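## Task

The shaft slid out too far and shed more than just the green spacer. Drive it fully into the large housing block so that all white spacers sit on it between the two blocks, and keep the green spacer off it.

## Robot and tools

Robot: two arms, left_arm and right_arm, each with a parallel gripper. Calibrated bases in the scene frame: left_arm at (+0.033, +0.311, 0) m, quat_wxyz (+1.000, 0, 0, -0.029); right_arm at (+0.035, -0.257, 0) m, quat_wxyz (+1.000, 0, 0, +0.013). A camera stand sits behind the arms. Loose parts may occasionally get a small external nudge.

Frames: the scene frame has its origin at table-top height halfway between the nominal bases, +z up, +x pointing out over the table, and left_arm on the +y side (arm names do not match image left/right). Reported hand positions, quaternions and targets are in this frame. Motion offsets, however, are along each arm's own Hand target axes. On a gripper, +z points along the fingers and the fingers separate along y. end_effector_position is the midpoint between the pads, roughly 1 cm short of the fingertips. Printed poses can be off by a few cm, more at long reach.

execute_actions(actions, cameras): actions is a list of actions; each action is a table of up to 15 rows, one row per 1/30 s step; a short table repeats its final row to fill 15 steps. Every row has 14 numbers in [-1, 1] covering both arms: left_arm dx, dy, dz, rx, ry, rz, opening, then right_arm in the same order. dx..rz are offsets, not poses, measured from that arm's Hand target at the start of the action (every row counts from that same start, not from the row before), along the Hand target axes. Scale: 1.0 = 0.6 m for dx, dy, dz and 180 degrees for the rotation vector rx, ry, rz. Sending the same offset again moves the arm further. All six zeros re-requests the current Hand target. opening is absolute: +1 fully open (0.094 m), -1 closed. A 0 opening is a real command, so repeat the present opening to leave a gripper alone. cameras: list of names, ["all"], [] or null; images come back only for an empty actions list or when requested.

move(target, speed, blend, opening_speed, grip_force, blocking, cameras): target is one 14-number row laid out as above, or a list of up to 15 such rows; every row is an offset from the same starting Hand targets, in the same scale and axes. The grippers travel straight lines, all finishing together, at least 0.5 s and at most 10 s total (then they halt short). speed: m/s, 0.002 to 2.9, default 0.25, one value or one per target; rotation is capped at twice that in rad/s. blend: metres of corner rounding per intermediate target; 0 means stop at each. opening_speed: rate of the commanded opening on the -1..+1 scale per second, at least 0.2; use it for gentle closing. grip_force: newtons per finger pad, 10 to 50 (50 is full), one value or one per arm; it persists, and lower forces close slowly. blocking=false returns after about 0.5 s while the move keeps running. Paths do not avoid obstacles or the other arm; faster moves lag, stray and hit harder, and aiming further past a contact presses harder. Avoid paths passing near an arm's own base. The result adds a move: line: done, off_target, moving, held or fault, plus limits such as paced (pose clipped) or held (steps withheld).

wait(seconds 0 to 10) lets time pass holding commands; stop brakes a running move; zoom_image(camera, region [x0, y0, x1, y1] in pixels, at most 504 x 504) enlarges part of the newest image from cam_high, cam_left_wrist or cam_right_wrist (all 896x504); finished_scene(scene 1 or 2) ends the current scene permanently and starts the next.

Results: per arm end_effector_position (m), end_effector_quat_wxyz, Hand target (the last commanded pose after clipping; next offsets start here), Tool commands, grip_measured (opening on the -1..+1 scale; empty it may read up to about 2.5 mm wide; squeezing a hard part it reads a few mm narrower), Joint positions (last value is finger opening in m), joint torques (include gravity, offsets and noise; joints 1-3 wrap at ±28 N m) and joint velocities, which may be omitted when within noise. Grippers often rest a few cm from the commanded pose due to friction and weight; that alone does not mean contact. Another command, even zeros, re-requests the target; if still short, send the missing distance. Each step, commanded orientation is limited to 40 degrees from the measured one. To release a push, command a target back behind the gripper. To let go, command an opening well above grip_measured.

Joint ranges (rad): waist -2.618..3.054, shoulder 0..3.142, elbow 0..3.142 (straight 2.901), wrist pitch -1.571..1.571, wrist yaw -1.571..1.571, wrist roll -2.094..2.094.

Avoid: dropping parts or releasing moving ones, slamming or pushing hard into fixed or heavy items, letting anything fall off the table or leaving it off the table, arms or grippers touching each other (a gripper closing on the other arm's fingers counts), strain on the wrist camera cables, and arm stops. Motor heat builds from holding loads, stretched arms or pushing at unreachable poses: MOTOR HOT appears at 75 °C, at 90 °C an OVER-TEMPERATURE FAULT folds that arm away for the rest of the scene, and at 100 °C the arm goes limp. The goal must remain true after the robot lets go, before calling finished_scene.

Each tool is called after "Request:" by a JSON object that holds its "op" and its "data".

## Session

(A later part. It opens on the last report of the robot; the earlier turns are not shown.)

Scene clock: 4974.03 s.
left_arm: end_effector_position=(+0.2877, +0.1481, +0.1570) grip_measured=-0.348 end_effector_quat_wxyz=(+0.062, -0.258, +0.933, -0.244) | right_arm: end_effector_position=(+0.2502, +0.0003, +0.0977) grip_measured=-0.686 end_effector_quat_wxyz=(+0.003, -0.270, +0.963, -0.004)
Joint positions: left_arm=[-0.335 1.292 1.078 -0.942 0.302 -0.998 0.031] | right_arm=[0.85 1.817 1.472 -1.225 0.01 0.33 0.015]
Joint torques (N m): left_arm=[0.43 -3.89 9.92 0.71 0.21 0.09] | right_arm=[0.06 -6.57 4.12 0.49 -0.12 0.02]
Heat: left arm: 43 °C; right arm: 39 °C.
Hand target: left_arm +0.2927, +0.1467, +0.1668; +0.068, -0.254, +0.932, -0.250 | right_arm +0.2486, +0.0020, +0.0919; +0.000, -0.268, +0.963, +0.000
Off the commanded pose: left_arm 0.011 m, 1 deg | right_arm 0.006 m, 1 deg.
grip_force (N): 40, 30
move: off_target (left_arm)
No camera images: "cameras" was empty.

Request:
{"op": "move", "data": {"target": [[0,0,0,0,0,0,-0.35,-0.02,0.004,0.004,0,0,0,-0.85],[0,0,0,0,0,0,-0.35,-0.03,-0.004,-0.004,0,0,0,-0.85],[0,0,0,0,0,0,-0.35,-0.04,0.004,-0.004,0,0,0,-0.85],[0,0,0,0,0,0,-0.35,-0.05,-0.004,0.004,0,0,0,-0.85],[0,0,0,0,0,0,-0.35,-0.055,0,0,0,0,0,-0.85]], "speed": 0.05, "blend": 0.001, "cameras": ["cam_left_wrist"]}}

Scene clock: 4985.47 s.
left_arm: end_effector_position=(+0.2877, +0.1481, +0.1570) grip_measured=-0.348 end_effector_quat_wxyz=(+0.062, -0.258, +0.933, -0.244) | right_arm: end_effector_position=(+0.2534, -0.0001, +0.0973) grip_measured=-0.686 end_effector_quat_wxyz=(-0.036, -0.266, +0.963, -0.019)
Joint positions: left_arm=[-0.335 1.292 1.078 -0.942 0.302 -0.998 0.031] | right_arm=[0.832 1.903 1.579 -1.328 -0.008 0.319 0.015]
Joint torques (N m): left_arm=[0.42 -3.89 9.94 0.71 0.21 0.09] | right_arm=[-0.8 -5.26 7.94 0.92 0.1 -0.17]
Heat: left arm: 43 °C; right arm: 38 °C.
Hand target: left_arm +0.2927, +0.1467, +0.1668; +0.068, -0.254, +0.932, -0.250 | right_arm +0.2769, +0.0191, +0.0920; +0.000, -0.268, +0.963, +0.000
Off the commanded pose: left_arm 0.011 m, 1 deg | right_arm 0.031 m, 5 deg.
grip_force (N): 40, 30
move: off_target (left_arm, right_arm)
Images, in order (width x height): cam_left_wrist 896x504.

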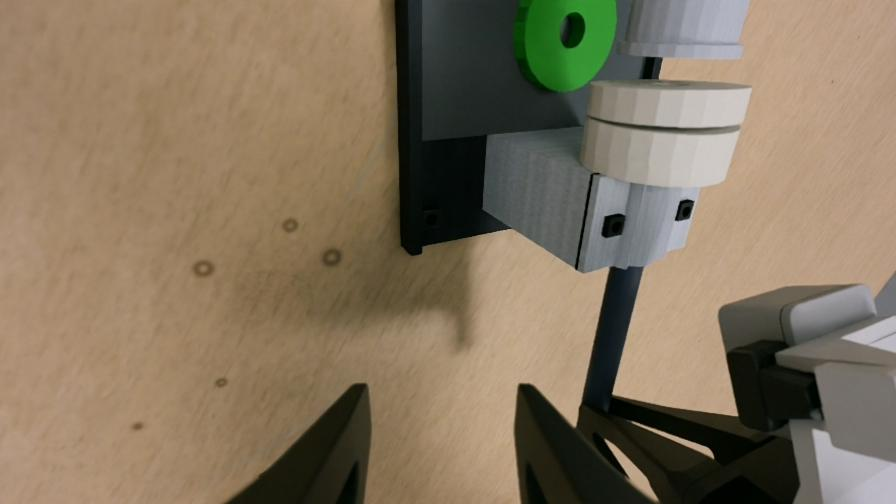

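Request:
{"op": "move", "data": {"target": [[0,0,0,0,0,0,-0.35,0.02,0,0,0,0,0,-0.85],[0,0,0,0,0,0,-0.35,0.01,0.012,0,0,0,0,-0.85],[0,0,0,0,0,0,-0.35,0.005,-0.015,0,0,0,0,-0.85],[0,0,0,0,0,0,-0.35,0.0,0.006,0.015,0,0,0,-0.85],[0,0,0,0,0,0,-0.35,0.0,0.006,-0.015,0,0,0,-0.85],[0,0,0,0,0,0,-0.35,-0.005,-0.01,0.015,0,0,0,-0.85],[0,0,0,0,0,0,-0.35,-0.005,0,-0.015,0,0,0,-0.85],[0,0,0,0,0,0,-0.35,-0.005,0.015,0,0,0,0,-0.85],[0,0,0,0,0,0,-0.35,-0.005,0,0,0,0,0,-0.85]], "speed": 0.06, "blend": 0.001, "grip_force": 40, "cameras": []}}

Scene clock: 4998.33 s.
left_arm: end_effector_position=(+0.2877, +0.1481, +0.1570) grip_measured=-0.348 end_effector_quat_wxyz=(+0.062, -0.258, +0.933, -0.244) | right_arm: end_effector_position=(+0.2654, +0.0085, +0.0980) grip_measured=-0.695 end_effector_quat_wxyz=(-0.022, -0.266, +0.964, -0.013)
Joint positions: left_arm=[-0.335 1.292 1.078 -0.942 0.302 -0.998 0.031] | right_arm=[0.825 1.93 1.62 -1.313 -0.003 0.312 0.014]
Joint torques (N m): left_arm=[0.43 -3.88 9.92 0.71 0.21 0.09] | right_arm=[-0.47 -6.34 5.98 0.81 0.04 -0.13]
Heat: left arm: 44 °C; right arm: 38 °C.
Hand target: left_arm +0.2927, +0.1467, +0.1668; +0.068, -0.254, +0.932, -0.250 | right_arm +0.2795, +0.0206, +0.0919; +0.000, -0.268, +0.963, +0.000
Off the commanded pose: left_arm 0.011 m, 1 deg | right_arm 0.020 m, 3 deg.
grip_force (N): 40, 40
move: off_target (left_arm, right_arm)
No camera images: "cameras" was empty.

Request:
{"op": "move", "data": {"target": [[0,0,0,0,0,0,-0.35,-0.01,0.012,0,0,0,0,-0.85],[0,0,0,0,0,0,-0.35,-0.015,-0.015,0,0,0,0,-0.85],[0,0,0,0,0,0,-0.35,-0.02,0.006,0.015,0,0,0,-0.85],[0,0,0,0,0,0,-0.35,-0.02,0.006,-0.015,0,0,0,-0.85],[0,0,0,0,0,0,-0.35,-0.025,-0.01,0.015,0,0,0,-0.85],[0,0,0,0,0,0,-0.35,-0.025,0,-0.015,0,0,0,-0.85],[0,0,0,0,0,0,-0.35,-0.03,0.015,0,0,0,0,-0.85],[0,0,0,0,0,0,-0.35,-0.03,0,0,0,0,0,-0.85]], "speed": 0.06, "blend": 0.001, "cameras": ["cam_left_wrist"]}}

Scene clock: 5007.47 s.
left_arm: end_effector_position=(+0.2877, +0.1481, +0.1570) grip_measured=-0.348 end_effector_quat_wxyz=(+0.062, -0.258, +0.933, -0.244) | right_arm: end_effector_position=(+0.2803, +0.0178, +0.0988) grip_measured=-0.695 end_effector_quat_wxyz=(-0.021, -0.266, +0.964, -0.011)
Joint positions: left_arm=[-0.335 1.292 1.078 -0.942 0.302 -0.998 0.031] | right_arm=[0.811 1.992 1.711 -1.336 -0.003 0.298 0.014]
Joint torques (N m): left_arm=[0.42 -3.88 9.94 0.71 0.21 0.09] | right_arm=[-0.49 -6.38 6.57 0.76 0.04 -0.13]
Heat: left arm: 44 °C; right arm: 38 °C.
Hand target: left_arm +0.2927, +0.1467, +0.1668; +0.068, -0.254, +0.932, -0.250 | right_arm +0.2949, +0.0299, +0.0920; +0.000, -0.268, +0.963, +0.000
Off the commanded pose: left_arm 0.011 m, 1 deg | right_arm 0.020 m, 3 deg.
grip_force (N): 40, 40
move: off_target (left_arm, right_arm)
Images, in order (width x height): cam_left_wrist 896x504.

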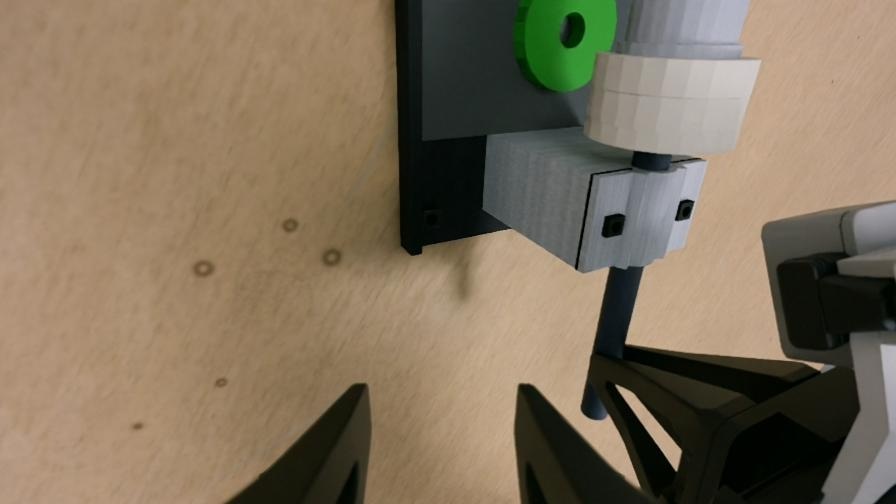

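Request:
{"op": "move", "data": {"target": [[0,0,0,0,0,0,-0.35,-0.01,0.012,0,0,0,0,-0.85],[0,0,0,0,0,0,-0.35,-0.015,-0.015,0,0,0,0,-0.85],[0,0,0,0,0,0,-0.35,-0.02,0.006,0.015,0,0,0,-0.85],[0,0,0,0,0,0,-0.35,-0.025,0.006,-0.015,0,0,0,-0.85],[0,0,0,0,0,0,-0.35,-0.03,-0.01,0.015,0,0,0,-0.85],[0,0,0,0,0,0,-0.35,-0.035,0,-0.015,0,0,0,-0.85],[0,0,0,0,0,0,-0.35,-0.035,0.015,0,0,0,0,-0.85],[0,0,0,0,0,0,-0.35,-0.035,0,0,0,0,0,-0.85]], "speed": 0.06, "blend": 0.001, "cameras": []}}

Scene clock: 5018.93 s.
left_arm: end_effector_position=(+0.2877, +0.1481, +0.1570) grip_measured=-0.348 end_effector_quat_wxyz=(+0.062, -0.258, +0.933, -0.244) | right_arm: end_effector_position=(+0.3036, +0.0324, +0.1001) grip_measured=-0.695 end_effector_quat_wxyz=(-0.010, -0.267, +0.964, -0.008)
Joint positions: left_arm=[-0.335 1.292 1.078 -0.942 0.302 -0.998 0.031] | right_arm=[0.795 2.082 1.849 -1.364 0.003 0.281 0.014]
Joint torques (N m): left_arm=[0.43 -3.89 9.94 0.71 0.21 0.09] | right_arm=[-0.38 -7.31 5.74 0.68 -0.04 -0.11]
Heat: left arm: 44 °C; right arm: 38 °C.
Hand target: left_arm +0.2927, +0.1467, +0.1668; +0.068, -0.254, +0.932, -0.250 | right_arm +0.3129, +0.0407, +0.0919; +0.000, -0.268, +0.963, +0.000
Off the commanded pose: left_arm 0.011 m, 1 deg | right_arm 0.015 m, 2 deg.
grip_force (N): 40, 40
move: off_target (left_arm, right_arm)
No camera images: "cameras" was empty.

Request:
{"op": "move", "data": {"target": [[0,0,0,0,0,0,-0.35,-0.005,0.012,0,0,0,0,-0.85],[0,0,0,0,0,0,-0.35,-0.005,-0.012,0,0,0,0,-0.85],[0,0,0,0,0,0,-0.35,-0.01,0.005,0.012,0,0,0,-0.85],[0,0,0,0,0,0,-0.35,-0.01,0.005,-0.012,0,0,0,-0.85],[0,0,0,0,0,0,-0.35,-0.015,-0.01,0,0,0,0,-0.85],[0,0,0,0,0,0,-0.35,-0.015,0,0,0,0,0,-0.85]], "speed": 0.05, "blend": 0.001, "cameras": ["cam_left_wrist"]}}

Scene clock: 5031.17 s.
left_arm: end_effector_position=(+0.2877, +0.1481, +0.1570) grip_measured=-0.348 end_effector_quat_wxyz=(+0.062, -0.258, +0.933, -0.244) | right_arm: end_effector_position=(+0.3108, +0.0342, +0.1002) grip_measured=-0.695 end_effector_quat_wxyz=(-0.012, -0.265, +0.964, -0.005)
Joint positions: left_arm=[-0.335 1.292 1.078 -0.942 0.302 -0.998 0.031] | right_arm=[0.782 2.108 1.889 -1.377 -0.003 0.27 0.014]
Joint torques (N m): left_arm=[0.42 -3.88 9.94 0.71 0.21 0.09] | right_arm=[0.21 -6.71 7.2 0.61 0.04 -0.05]
Heat: left arm: 44 °C; right arm: 39 °C.
Hand target: left_arm +0.2927, +0.1467, +0.1668; +0.068, -0.254, +0.932, -0.250 | right_arm +0.3205, +0.0454, +0.0919; +0.000, -0.268, +0.963, +0.000
Off the commanded pose: left_arm 0.011 m, 1 deg | right_arm 0.017 m, 1 deg.
grip_force (N): 40, 40
move: off_target (left_arm, right_arm)
Images, in order (width x height): cam_left_wrist 896x504.

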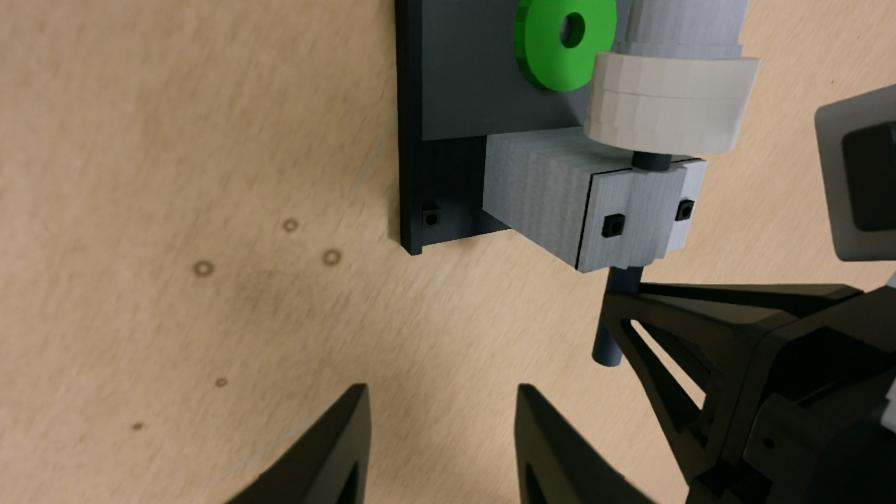

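Request:
{"op": "move", "data": {"target": [[0,0,0,0,0,0,-0.35,0.022,0,0,0,0,0,-0.85],[0,0,0,0,0,0,-0.35,0.022,0,0,0,0,0,-0.4],[0,0,0,0,0,0,-0.35,0.052,0,0,0,0,0,-0.4]], "speed": 0.05, "opening_speed": 0.5, "cameras": []}}

Scene clock: 5048.40 s.
left_arm: end_effector_position=(+0.2877, +0.1481, +0.1570) grip_measured=-0.348 end_effector_quat_wxyz=(+0.062, -0.258, +0.933, -0.244) | right_arm: end_effector_position=(+0.2945, +0.0270, +0.0863) grip_measured=-0.403 end_effector_quat_wxyz=(-0.014, -0.270, +0.963, -0.007)
Joint positions: left_arm=[-0.335 1.292 1.078 -0.942 0.302 -0.998 0.031] | right_arm=[0.8 2.046 1.74 -1.296 -0.003 0.279 0.028]
Joint torques (N m): left_arm=[0.42 -3.88 9.92 0.71 0.21 0.09] | right_arm=[0.5 -10.81 3.99 0.44 0.03 0.06]
Heat: left arm: 44 °C; right arm: 38 °C.
Hand target: left_arm +0.2927, +0.1467, +0.1668; +0.068, -0.254, +0.932, -0.250 | right_arm +0.2938, +0.0292, +0.0919; +0.000, -0.268, +0.964, +0.000
Off the commanded pose: left_arm 0.011 m, 1 deg | right_arm 0.006 m, 2 deg.
grip_force (N): 40, 40
move: off_target (left_arm)
No camera images: "cameras" was empty.

Request:
{"op": "move", "data": {"target": [[0,0,0,0,0,0,-0.35,0,-0.002,-0.018,0,0,0,-0.4],[0,0,0,0,0,0,-0.35,0,-0.002,-0.018,0,0,0,-0.85]], "speed": 0.05, "opening_speed": 0.5, "cameras": []}}

Scene clock: 5056.30 s.
left_arm: end_effector_position=(+0.2877, +0.1481, +0.1570) grip_measured=-0.348 end_effector_quat_wxyz=(+0.062, -0.258, +0.933, -0.244) | right_arm: end_effector_position=(+0.2944, +0.0262, +0.0863) grip_measured=-0.683 end_effector_quat_wxyz=(-0.015, -0.268, +0.963, -0.009)
Joint positions: left_arm=[-0.335 1.292 1.078 -0.942 0.302 -0.998 0.031] | right_arm=[0.8 2.046 1.74 -1.299 -0.001 0.283 0.015]
Joint torques (N m): left_arm=[0.42 -3.88 9.92 0.71 0.21 0.1] | right_arm=[0.27 -11.1 6.72 0.1 0.01 -0.01]
Heat: left arm: 44 °C; right arm: 37 °C.
Hand target: left_arm +0.2927, +0.1467, +0.1668; +0.068, -0.254, +0.932, -0.250 | right_arm +0.2945, +0.0283, +0.1027; +0.000, -0.268, +0.963, +0.000
Off the commanded pose: left_arm 0.011 m, 1 deg | right_arm 0.016 m, 2 deg.
grip_force (N): 40, 40
move: off_target (left_arm, right_arm); target 2's new opening was sent with right_arm's hand 0.016 m and 2 deg from that target
No camera images: "cameras" was empty.

Request:
{"op": "move", "data": {"target": [[0,0,0,0,0,0,-0.35,-0.02,0.012,-0.005,0,0,0,-0.85],[0,0,0,0,0,0,-0.35,-0.025,-0.015,0,0,0,0,-0.85],[0,0,0,0,0,0,-0.35,-0.03,0.006,0.015,0,0,0,-0.85],[0,0,0,0,0,0,-0.35,-0.035,0.006,-0.01,0,0,0,-0.85],[0,0,0,0,0,0,-0.35,-0.04,-0.012,0.015,0,0,0,-0.85],[0,0,0,0,0,0,-0.35,-0.045,0,-0.01,0,0,0,-0.85],[0,0,0,0,0,0,-0.35,-0.048,0.015,0,0,0,0,-0.85],[0,0,0,0,0,0,-0.35,-0.048,0,0.01,0,0,0,-0.85]], "speed": 0.06, "blend": 0.001, "cameras": []}}

Scene clock: 5067.50 s.
left_arm: end_effector_position=(+0.2877, +0.1481, +0.1570) grip_measured=-0.348 end_effector_quat_wxyz=(+0.062, -0.258, +0.933, -0.244) | right_arm: end_effector_position=(+0.3034, +0.0318, +0.0883) grip_measured=-0.684 end_effector_quat_wxyz=(-0.036, -0.266, +0.963, -0.018)
Joint positions: left_arm=[-0.335 1.292 1.078 -0.942 0.302 -0.998 0.031] | right_arm=[0.79 2.139 1.886 -1.398 -0.006 0.277 0.015]
Joint torques (N m): left_arm=[0.42 -3.89 9.92 0.72 0.21 0.09] | right_arm=[-0.51 -9.76 7.62 0.56 0.08 -0.14]
Heat: left arm: 44 °C; right arm: 38 °C.
Hand target: left_arm +0.2927, +0.1467, +0.1668; +0.068, -0.254, +0.932, -0.250 | right_arm +0.3191, +0.0431, +0.0966; +0.000, -0.268, +0.963, +0.000
Off the commanded pose: left_arm 0.011 m, 1 deg | right_arm 0.021 m, 5 deg.
grip_force (N): 40, 40
move: off_target (left_arm, right_arm)
No camera images: "cameras" was empty.

Request:
{"op": "move", "data": {"target": [[0,0,0,0,0,0,-0.35,0.005,0.014,0,0,0,0,-0.85],[0,0,0,0,0,0,-0.35,0,-0.016,0,0,0,0,-0.85],[0,0,0,0,0,0,-0.35,-0.005,0.006,0.018,0,0,0,-0.85],[0,0,0,0,0,0,-0.35,-0.005,0.006,-0.015,0,0,0,-0.85],[0,0,0,0,0,0,-0.35,-0.008,-0.012,0.015,0,0,0,-0.85],[0,0,0,0,0,0,-0.35,-0.008,0.015,0,0,0,0,-0.85],[0,0,0,0,0,0,-0.35,-0.008,0,0.0,0,0,0,-0.85]], "speed": 0.06, "blend": 0.001, "cameras": ["cam_left_wrist"]}}

Scene clock: 5078.83 s.
left_arm: end_effector_position=(+0.2877, +0.1481, +0.1570) grip_measured=-0.348 end_effector_quat_wxyz=(+0.062, -0.258, +0.933, -0.244) | right_arm: end_effector_position=(+0.3036, +0.0319, +0.0880) grip_measured=-0.684 end_effector_quat_wxyz=(-0.041, -0.266, +0.963, -0.019)
Joint positions: left_arm=[-0.335 1.292 1.078 -0.942 0.302 -0.998 0.031] | right_arm=[0.788 2.15 1.901 -1.412 -0.01 0.275 0.015]
Joint torques (N m): left_arm=[0.42 -3.89 9.92 0.71 0.21 0.09] | right_arm=[-0.59 -9.25 8.96 0.57 0.11 -0.14]
Heat: left arm: 44 °C; right arm: 40 °C.
Hand target: left_arm +0.2927, +0.1467, +0.1668; +0.068, -0.254, +0.932, -0.250 | right_arm +0.3232, +0.0456, +0.0967; +0.000, -0.268, +0.963, +0.000
Off the commanded pose: left_arm 0.011 m, 1 deg | right_arm 0.025 m, 5 deg.
grip_force (N): 40, 40
move: off_target (left_arm, right_arm)
Images, in order (width x height): cam_left_wrist 896x504.

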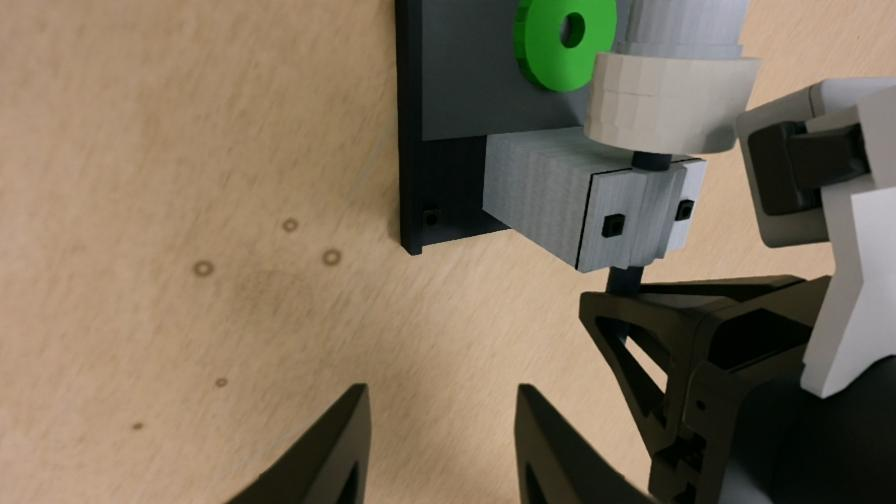

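Request:
{"op": "move", "data": {"target": [[0,0,0,0,0,0,-0.35,0.037,0,0,0,0,0,-0.85],[0,0,0,0,0,0,-0.35,0.037,0,0,0,0,0,-0.3],[0,0,0,0,0,0,-0.35,0.042,0,-0.14,0,0,0,-0.3]], "speed": [0.05,0.05,0.1], "opening_speed": 0.5, "cameras": []}}

Scene clock: 5089.57 s.
left_arm: end_effector_position=(+0.2877, +0.1481, +0.1570) grip_measured=-0.348 end_effector_quat_wxyz=(+0.062, -0.258, +0.933, -0.244) | right_arm: end_effector_position=(+0.3032, +0.0314, +0.1634) grip_measured=-0.303 end_effector_quat_wxyz=(+0.006, -0.266, +0.964, +0.010)
Joint positions: left_arm=[-0.335 1.292 1.078 -0.942 0.302 -0.998 0.031] | right_arm=[0.788 2.061 2.07 -1.56 -0.01 0.275 0.033]
Joint torques (N m): left_arm=[0.4 -3.89 9.92 0.71 0.21 0.09] | right_arm=[0.66 -10.52 7.58 0.18 0.1 0.02]
Heat: left arm: 44 °C; right arm: 41 °C.
Hand target: left_arm +0.2927, +0.1467, +0.1668; +0.068, -0.254, +0.932, -0.250 | right_arm +0.3016, +0.0326, +0.1808; +0.000, -0.268, +0.963, +0.000
Off the commanded pose: left_arm 0.011 m, 1 deg | right_arm 0.017 m, 1 deg.
joint sent to its limit (right arm) — joint 4 (wrist pitch), lower limit. The joint targets are off in orientation, not in position.
grip_force (N): 40, 40
move: off_target (left_arm, right_arm); target 2's new opening was sent with right_arm's hand 0.011 m and 3 deg from that target
No camera images: "cameras" was empty.

Request:
{"op": "move", "data": {"target": [0,0,0,0,0,0,-0.35,0.13,0,0.01,0,0,0,-0.3], "speed": 0.12, "cameras": ["cam_left_wrist"]}}

Request:
{"op": "zoom_image", "data": {"camera": "cam_left_wrist", "region": [560, 130, 700, 360]}}

Scene clock: 5094.57 s.
left_arm: end_effector_position=(+0.2877, +0.1481, +0.1570) grip_measured=-0.348 end_effector_quat_wxyz=(+0.062, -0.258, +0.933, -0.244) | right_arm: end_effector_position=(+0.2348, -0.0077, +0.1724) grip_measured=-0.303 end_effector_quat_wxyz=(-0.013, -0.271, +0.963, -0.003)
Joint positions: left_arm=[-0.335 1.292 1.078 -0.942 0.302 -0.998 0.031] | right_arm=[0.86 1.792 1.738 -1.542 -0.01 0.337 0.033]
Joint torques (N m): left_arm=[0.43 -3.88 9.92 0.71 0.21 0.09] | right_arm=[0.39 -8.27 3.89 0.42 0.11 0.06]
Heat: left arm: 44 °C; right arm: 42 °C.
Hand target: left_arm +0.2927, +0.1467, +0.1668; +0.068, -0.254, +0.932, -0.250 | right_arm +0.2347, -0.0077, +0.1747; +0.000, -0.268, +0.963, +0.000
Off the commanded pose: left_arm 0.011 m, 1 deg | right_arm 0.002 m, 2 deg.
grip_force (N): 40, 40
move: off_target (left_arm)
Images, in order (width x height): cam_left_wrist 896x504.

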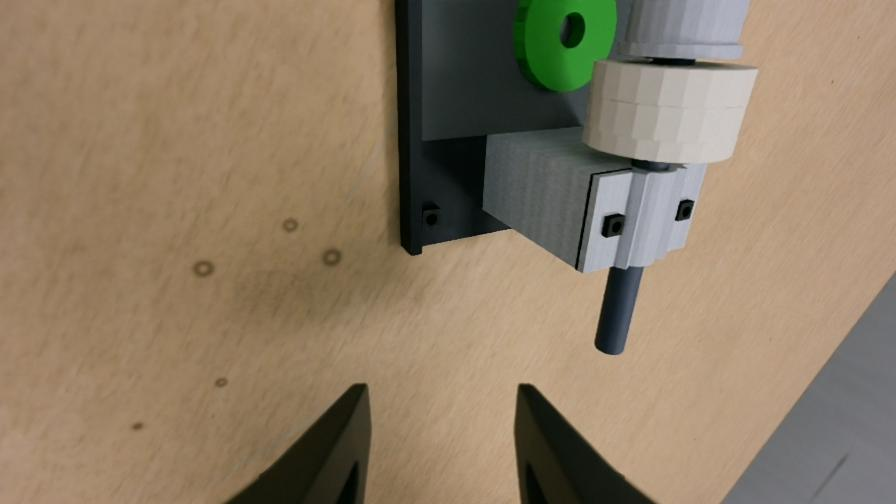

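Scaled by 2.191 from the camera's 896x504 image, which has a finer 1280x720 frame.

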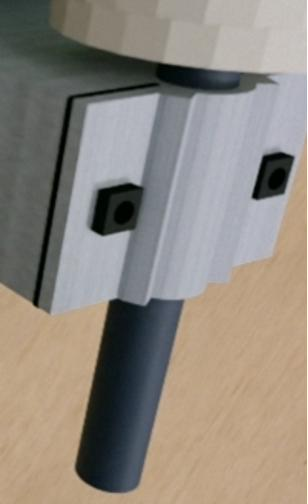

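Request:
{"op": "move", "data": {"target": [[0,0,0,0,0,0,-0.35,0,-0.004,0,0,0,0,-0.97],[0,0,0,0,0,0,-0.35,0,-0.004,0.128,0,0,0,-0.97],[0,0,0,0,0,0,-0.35,-0.08,-0.004,0.128,0,0,0,-0.97],[0,0,0,0,0,0,-0.35,-0.105,-0.004,0.128,0,0,0,-0.97]], "speed": [0.1,0.1,0.05,0.03], "blend": [0.001,0.001,0.002,0], "cameras": []}}

Scene clock: 5110.63 s.
left_arm: end_effector_position=(+0.2877, +0.1481, +0.1570) grip_measured=-0.348 end_effector_quat_wxyz=(+0.062, -0.258, +0.933, -0.244) | right_arm: end_effector_position=(+0.2793, +0.0190, +0.0972) grip_measured=-0.963 end_effector_quat_wxyz=(-0.010, -0.267, +0.964, +0.000)
Joint positions: left_arm=[-0.335 1.292 1.078 -0.942 0.302 -0.998 0.031] | right_arm=[0.812 1.963 1.664 -1.289 -0.01 0.296 0.002]
Joint torques (N m): left_arm=[0.43 -3.88 9.94 0.71 0.21 0.09] | right_arm=[-0.79 -6.61 8.18 0.32 0.11 -0.15]
Heat: left arm: 45 °C; right arm: 40 °C.
Hand target: left_arm +0.2927, +0.1467, +0.1668; +0.068, -0.254, +0.932, -0.250 | right_arm +0.2901, +0.0228, +0.0980; +0.000, -0.268, +0.964, +0.000
Off the commanded pose: left_arm 0.011 m, 1 deg | right_arm 0.011 m, 1 deg.
grip_force (N): 40, 40
move: off_target (left_arm, right_arm); blend cut to 0 m at target 1
No camera images: "cameras" was empty.

Request:
{"op": "move", "data": {"target": [[0,0,0,0,0,0,-0.35,-0.01,-0.006,0.003,0,0,0,-0.97],[0,0,0,0,0,0,-0.35,-0.015,0.004,-0.004,0,0,0,-0.97],[0,0,0,0,0,0,-0.35,-0.02,-0.006,0.004,0,0,0,-0.97],[0,0,0,0,0,0,-0.35,-0.025,0,0,0,0,0,-0.97]], "speed": 0.04, "blend": 0.001, "cameras": ["cam_left_wrist"]}}

Scene clock: 5119.00 s.
left_arm: end_effector_position=(+0.2877, +0.1481, +0.1570) grip_measured=-0.348 end_effector_quat_wxyz=(+0.062, -0.258, +0.933, -0.244) | right_arm: end_effector_position=(+0.2810, +0.0177, +0.0978) grip_measured=-0.963 end_effector_quat_wxyz=(-0.035, -0.269, +0.963, -0.011)
Joint positions: left_arm=[-0.335 1.292 1.078 -0.942 0.302 -0.998 0.031] | right_arm=[0.802 2.018 1.743 -1.366 -0.019 0.283 0.002]
Joint torques (N m): left_arm=[0.43 -3.88 9.94 0.71 0.21 0.09] | right_arm=[-0.84 -6.83 8.59 0.67 0.21 -0.11]
Heat: left arm: 45 °C; right arm: 40 °C.
Hand target: left_arm +0.2927, +0.1467, +0.1668; +0.068, -0.254, +0.932, -0.250 | right_arm +0.3030, +0.0305, +0.0979; +0.000, -0.268, +0.963, +0.000
Off the commanded pose: left_arm 0.011 m, 1 deg | right_arm 0.025 m, 4 deg.
grip_force (N): 40, 40
move: off_target (left_arm, right_arm)
Images, in order (width x height): cam_left_wrist 896x504.

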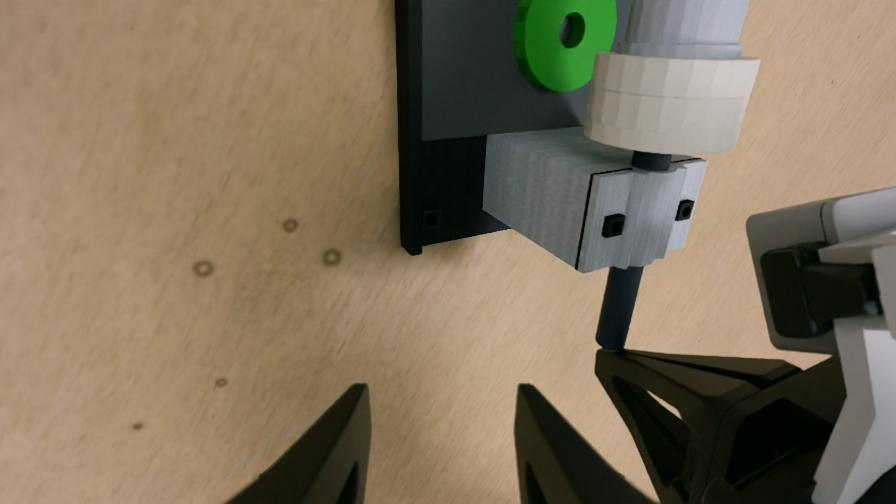

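Request:
{"op": "move", "data": {"target": [[0,0,0,0,0,0,-0.35,-0.006,-0.008,0.008,0,0,0,-0.97],[0,0,0,0,0,0,-0.35,-0.01,0.006,-0.008,0,0,0,-0.97],[0,0,0,0,0,0,-0.35,-0.012,-0.004,0.006,0,0,0,-0.97]], "speed": 0.05, "blend": 0.001, "cameras": []}}

Scene clock: 5124.90 s.
left_arm: end_effector_position=(+0.2877, +0.1481, +0.1570) grip_measured=-0.348 end_effector_quat_wxyz=(+0.062, -0.258, +0.933, -0.244) | right_arm: end_effector_position=(+0.2824, +0.0182, +0.1005) grip_measured=-0.963 end_effector_quat_wxyz=(-0.045, -0.269, +0.962, -0.013)
Joint positions: left_arm=[-0.335 1.292 1.078 -0.942 0.302 -0.998 0.031] | right_arm=[0.797 2.044 1.79 -1.407 -0.026 0.276 0.002]
Joint torques (N m): left_arm=[0.43 -3.88 9.92 0.71 0.21 0.09] | right_arm=[-1.26 -6.99 6.95 0.99 0.3 -0.13]
Heat: left arm: 45 °C; right arm: 39 °C.
Hand target: left_arm +0.2927, +0.1467, +0.1668; +0.068, -0.254, +0.932, -0.250 | right_arm +0.3103, +0.0322, +0.0944; +0.000, -0.268, +0.963, +0.000
Off the commanded pose: left_arm 0.011 m, 1 deg | right_arm 0.032 m, 5 deg.
grip_force (N): 40, 40
move: off_target (left_arm, right_arm)
No camera images: "cameras" was empty.

Request:
{"op": "move", "data": {"target": [[0,0,0,0,0,0,-0.35,0.055,0,0,0,0,0,-0.97],[0,0,0,0,0,0,-0.35,0.15,0,0,0,0,0,-0.97]], "speed": [0.05,0.08], "blend": 0.001, "cameras": ["cam_left_wrist"]}}

Scene clock: 5131.50 s.
left_arm: end_effector_position=(+0.2877, +0.1481, +0.1570) grip_measured=-0.348 end_effector_quat_wxyz=(+0.062, -0.258, +0.933, -0.244) | right_arm: end_effector_position=(+0.2322, -0.0142, +0.0920) grip_measured=-0.963 end_effector_quat_wxyz=(-0.015, -0.270, +0.963, -0.002)
Joint positions: left_arm=[-0.335 1.292 1.078 -0.942 0.302 -0.998 0.031] | right_arm=[0.85 1.76 1.379 -1.217 -0.014 0.329 0.002]
Joint torques (N m): left_arm=[0.44 -3.88 9.94 0.71 0.21 0.09] | right_arm=[0.42 -8.18 3.97 0.46 0.15 0.1]
Heat: left arm: 45 °C; right arm: 39 °C.
Hand target: left_arm +0.2927, +0.1467, +0.1668; +0.068, -0.254, +0.932, -0.250 | right_arm +0.2332, -0.0142, +0.0943; +0.000, -0.268, +0.963, +0.000
Off the commanded pose: left_arm 0.011 m, 1 deg | right_arm 0.003 m, 2 deg.
grip_force (N): 40, 40
move: off_target (left_arm)
Images, in order (width x height): cam_left_wrist 896x504.

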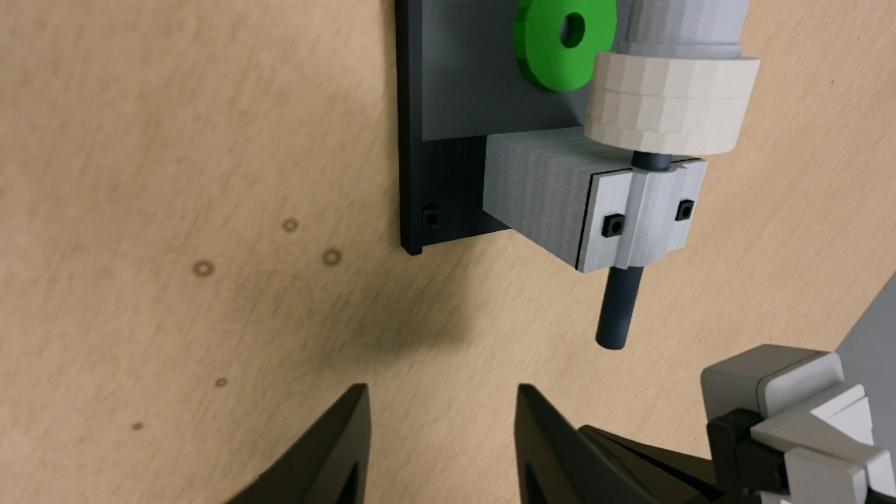

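The discs sit flush against the ring on the shaft, the shaft is pushed to its stop, and both arms are clear of it.

Request:
{"op": "finished_scene", "data": {"scene": 2}}

The scene is finished: the task was done.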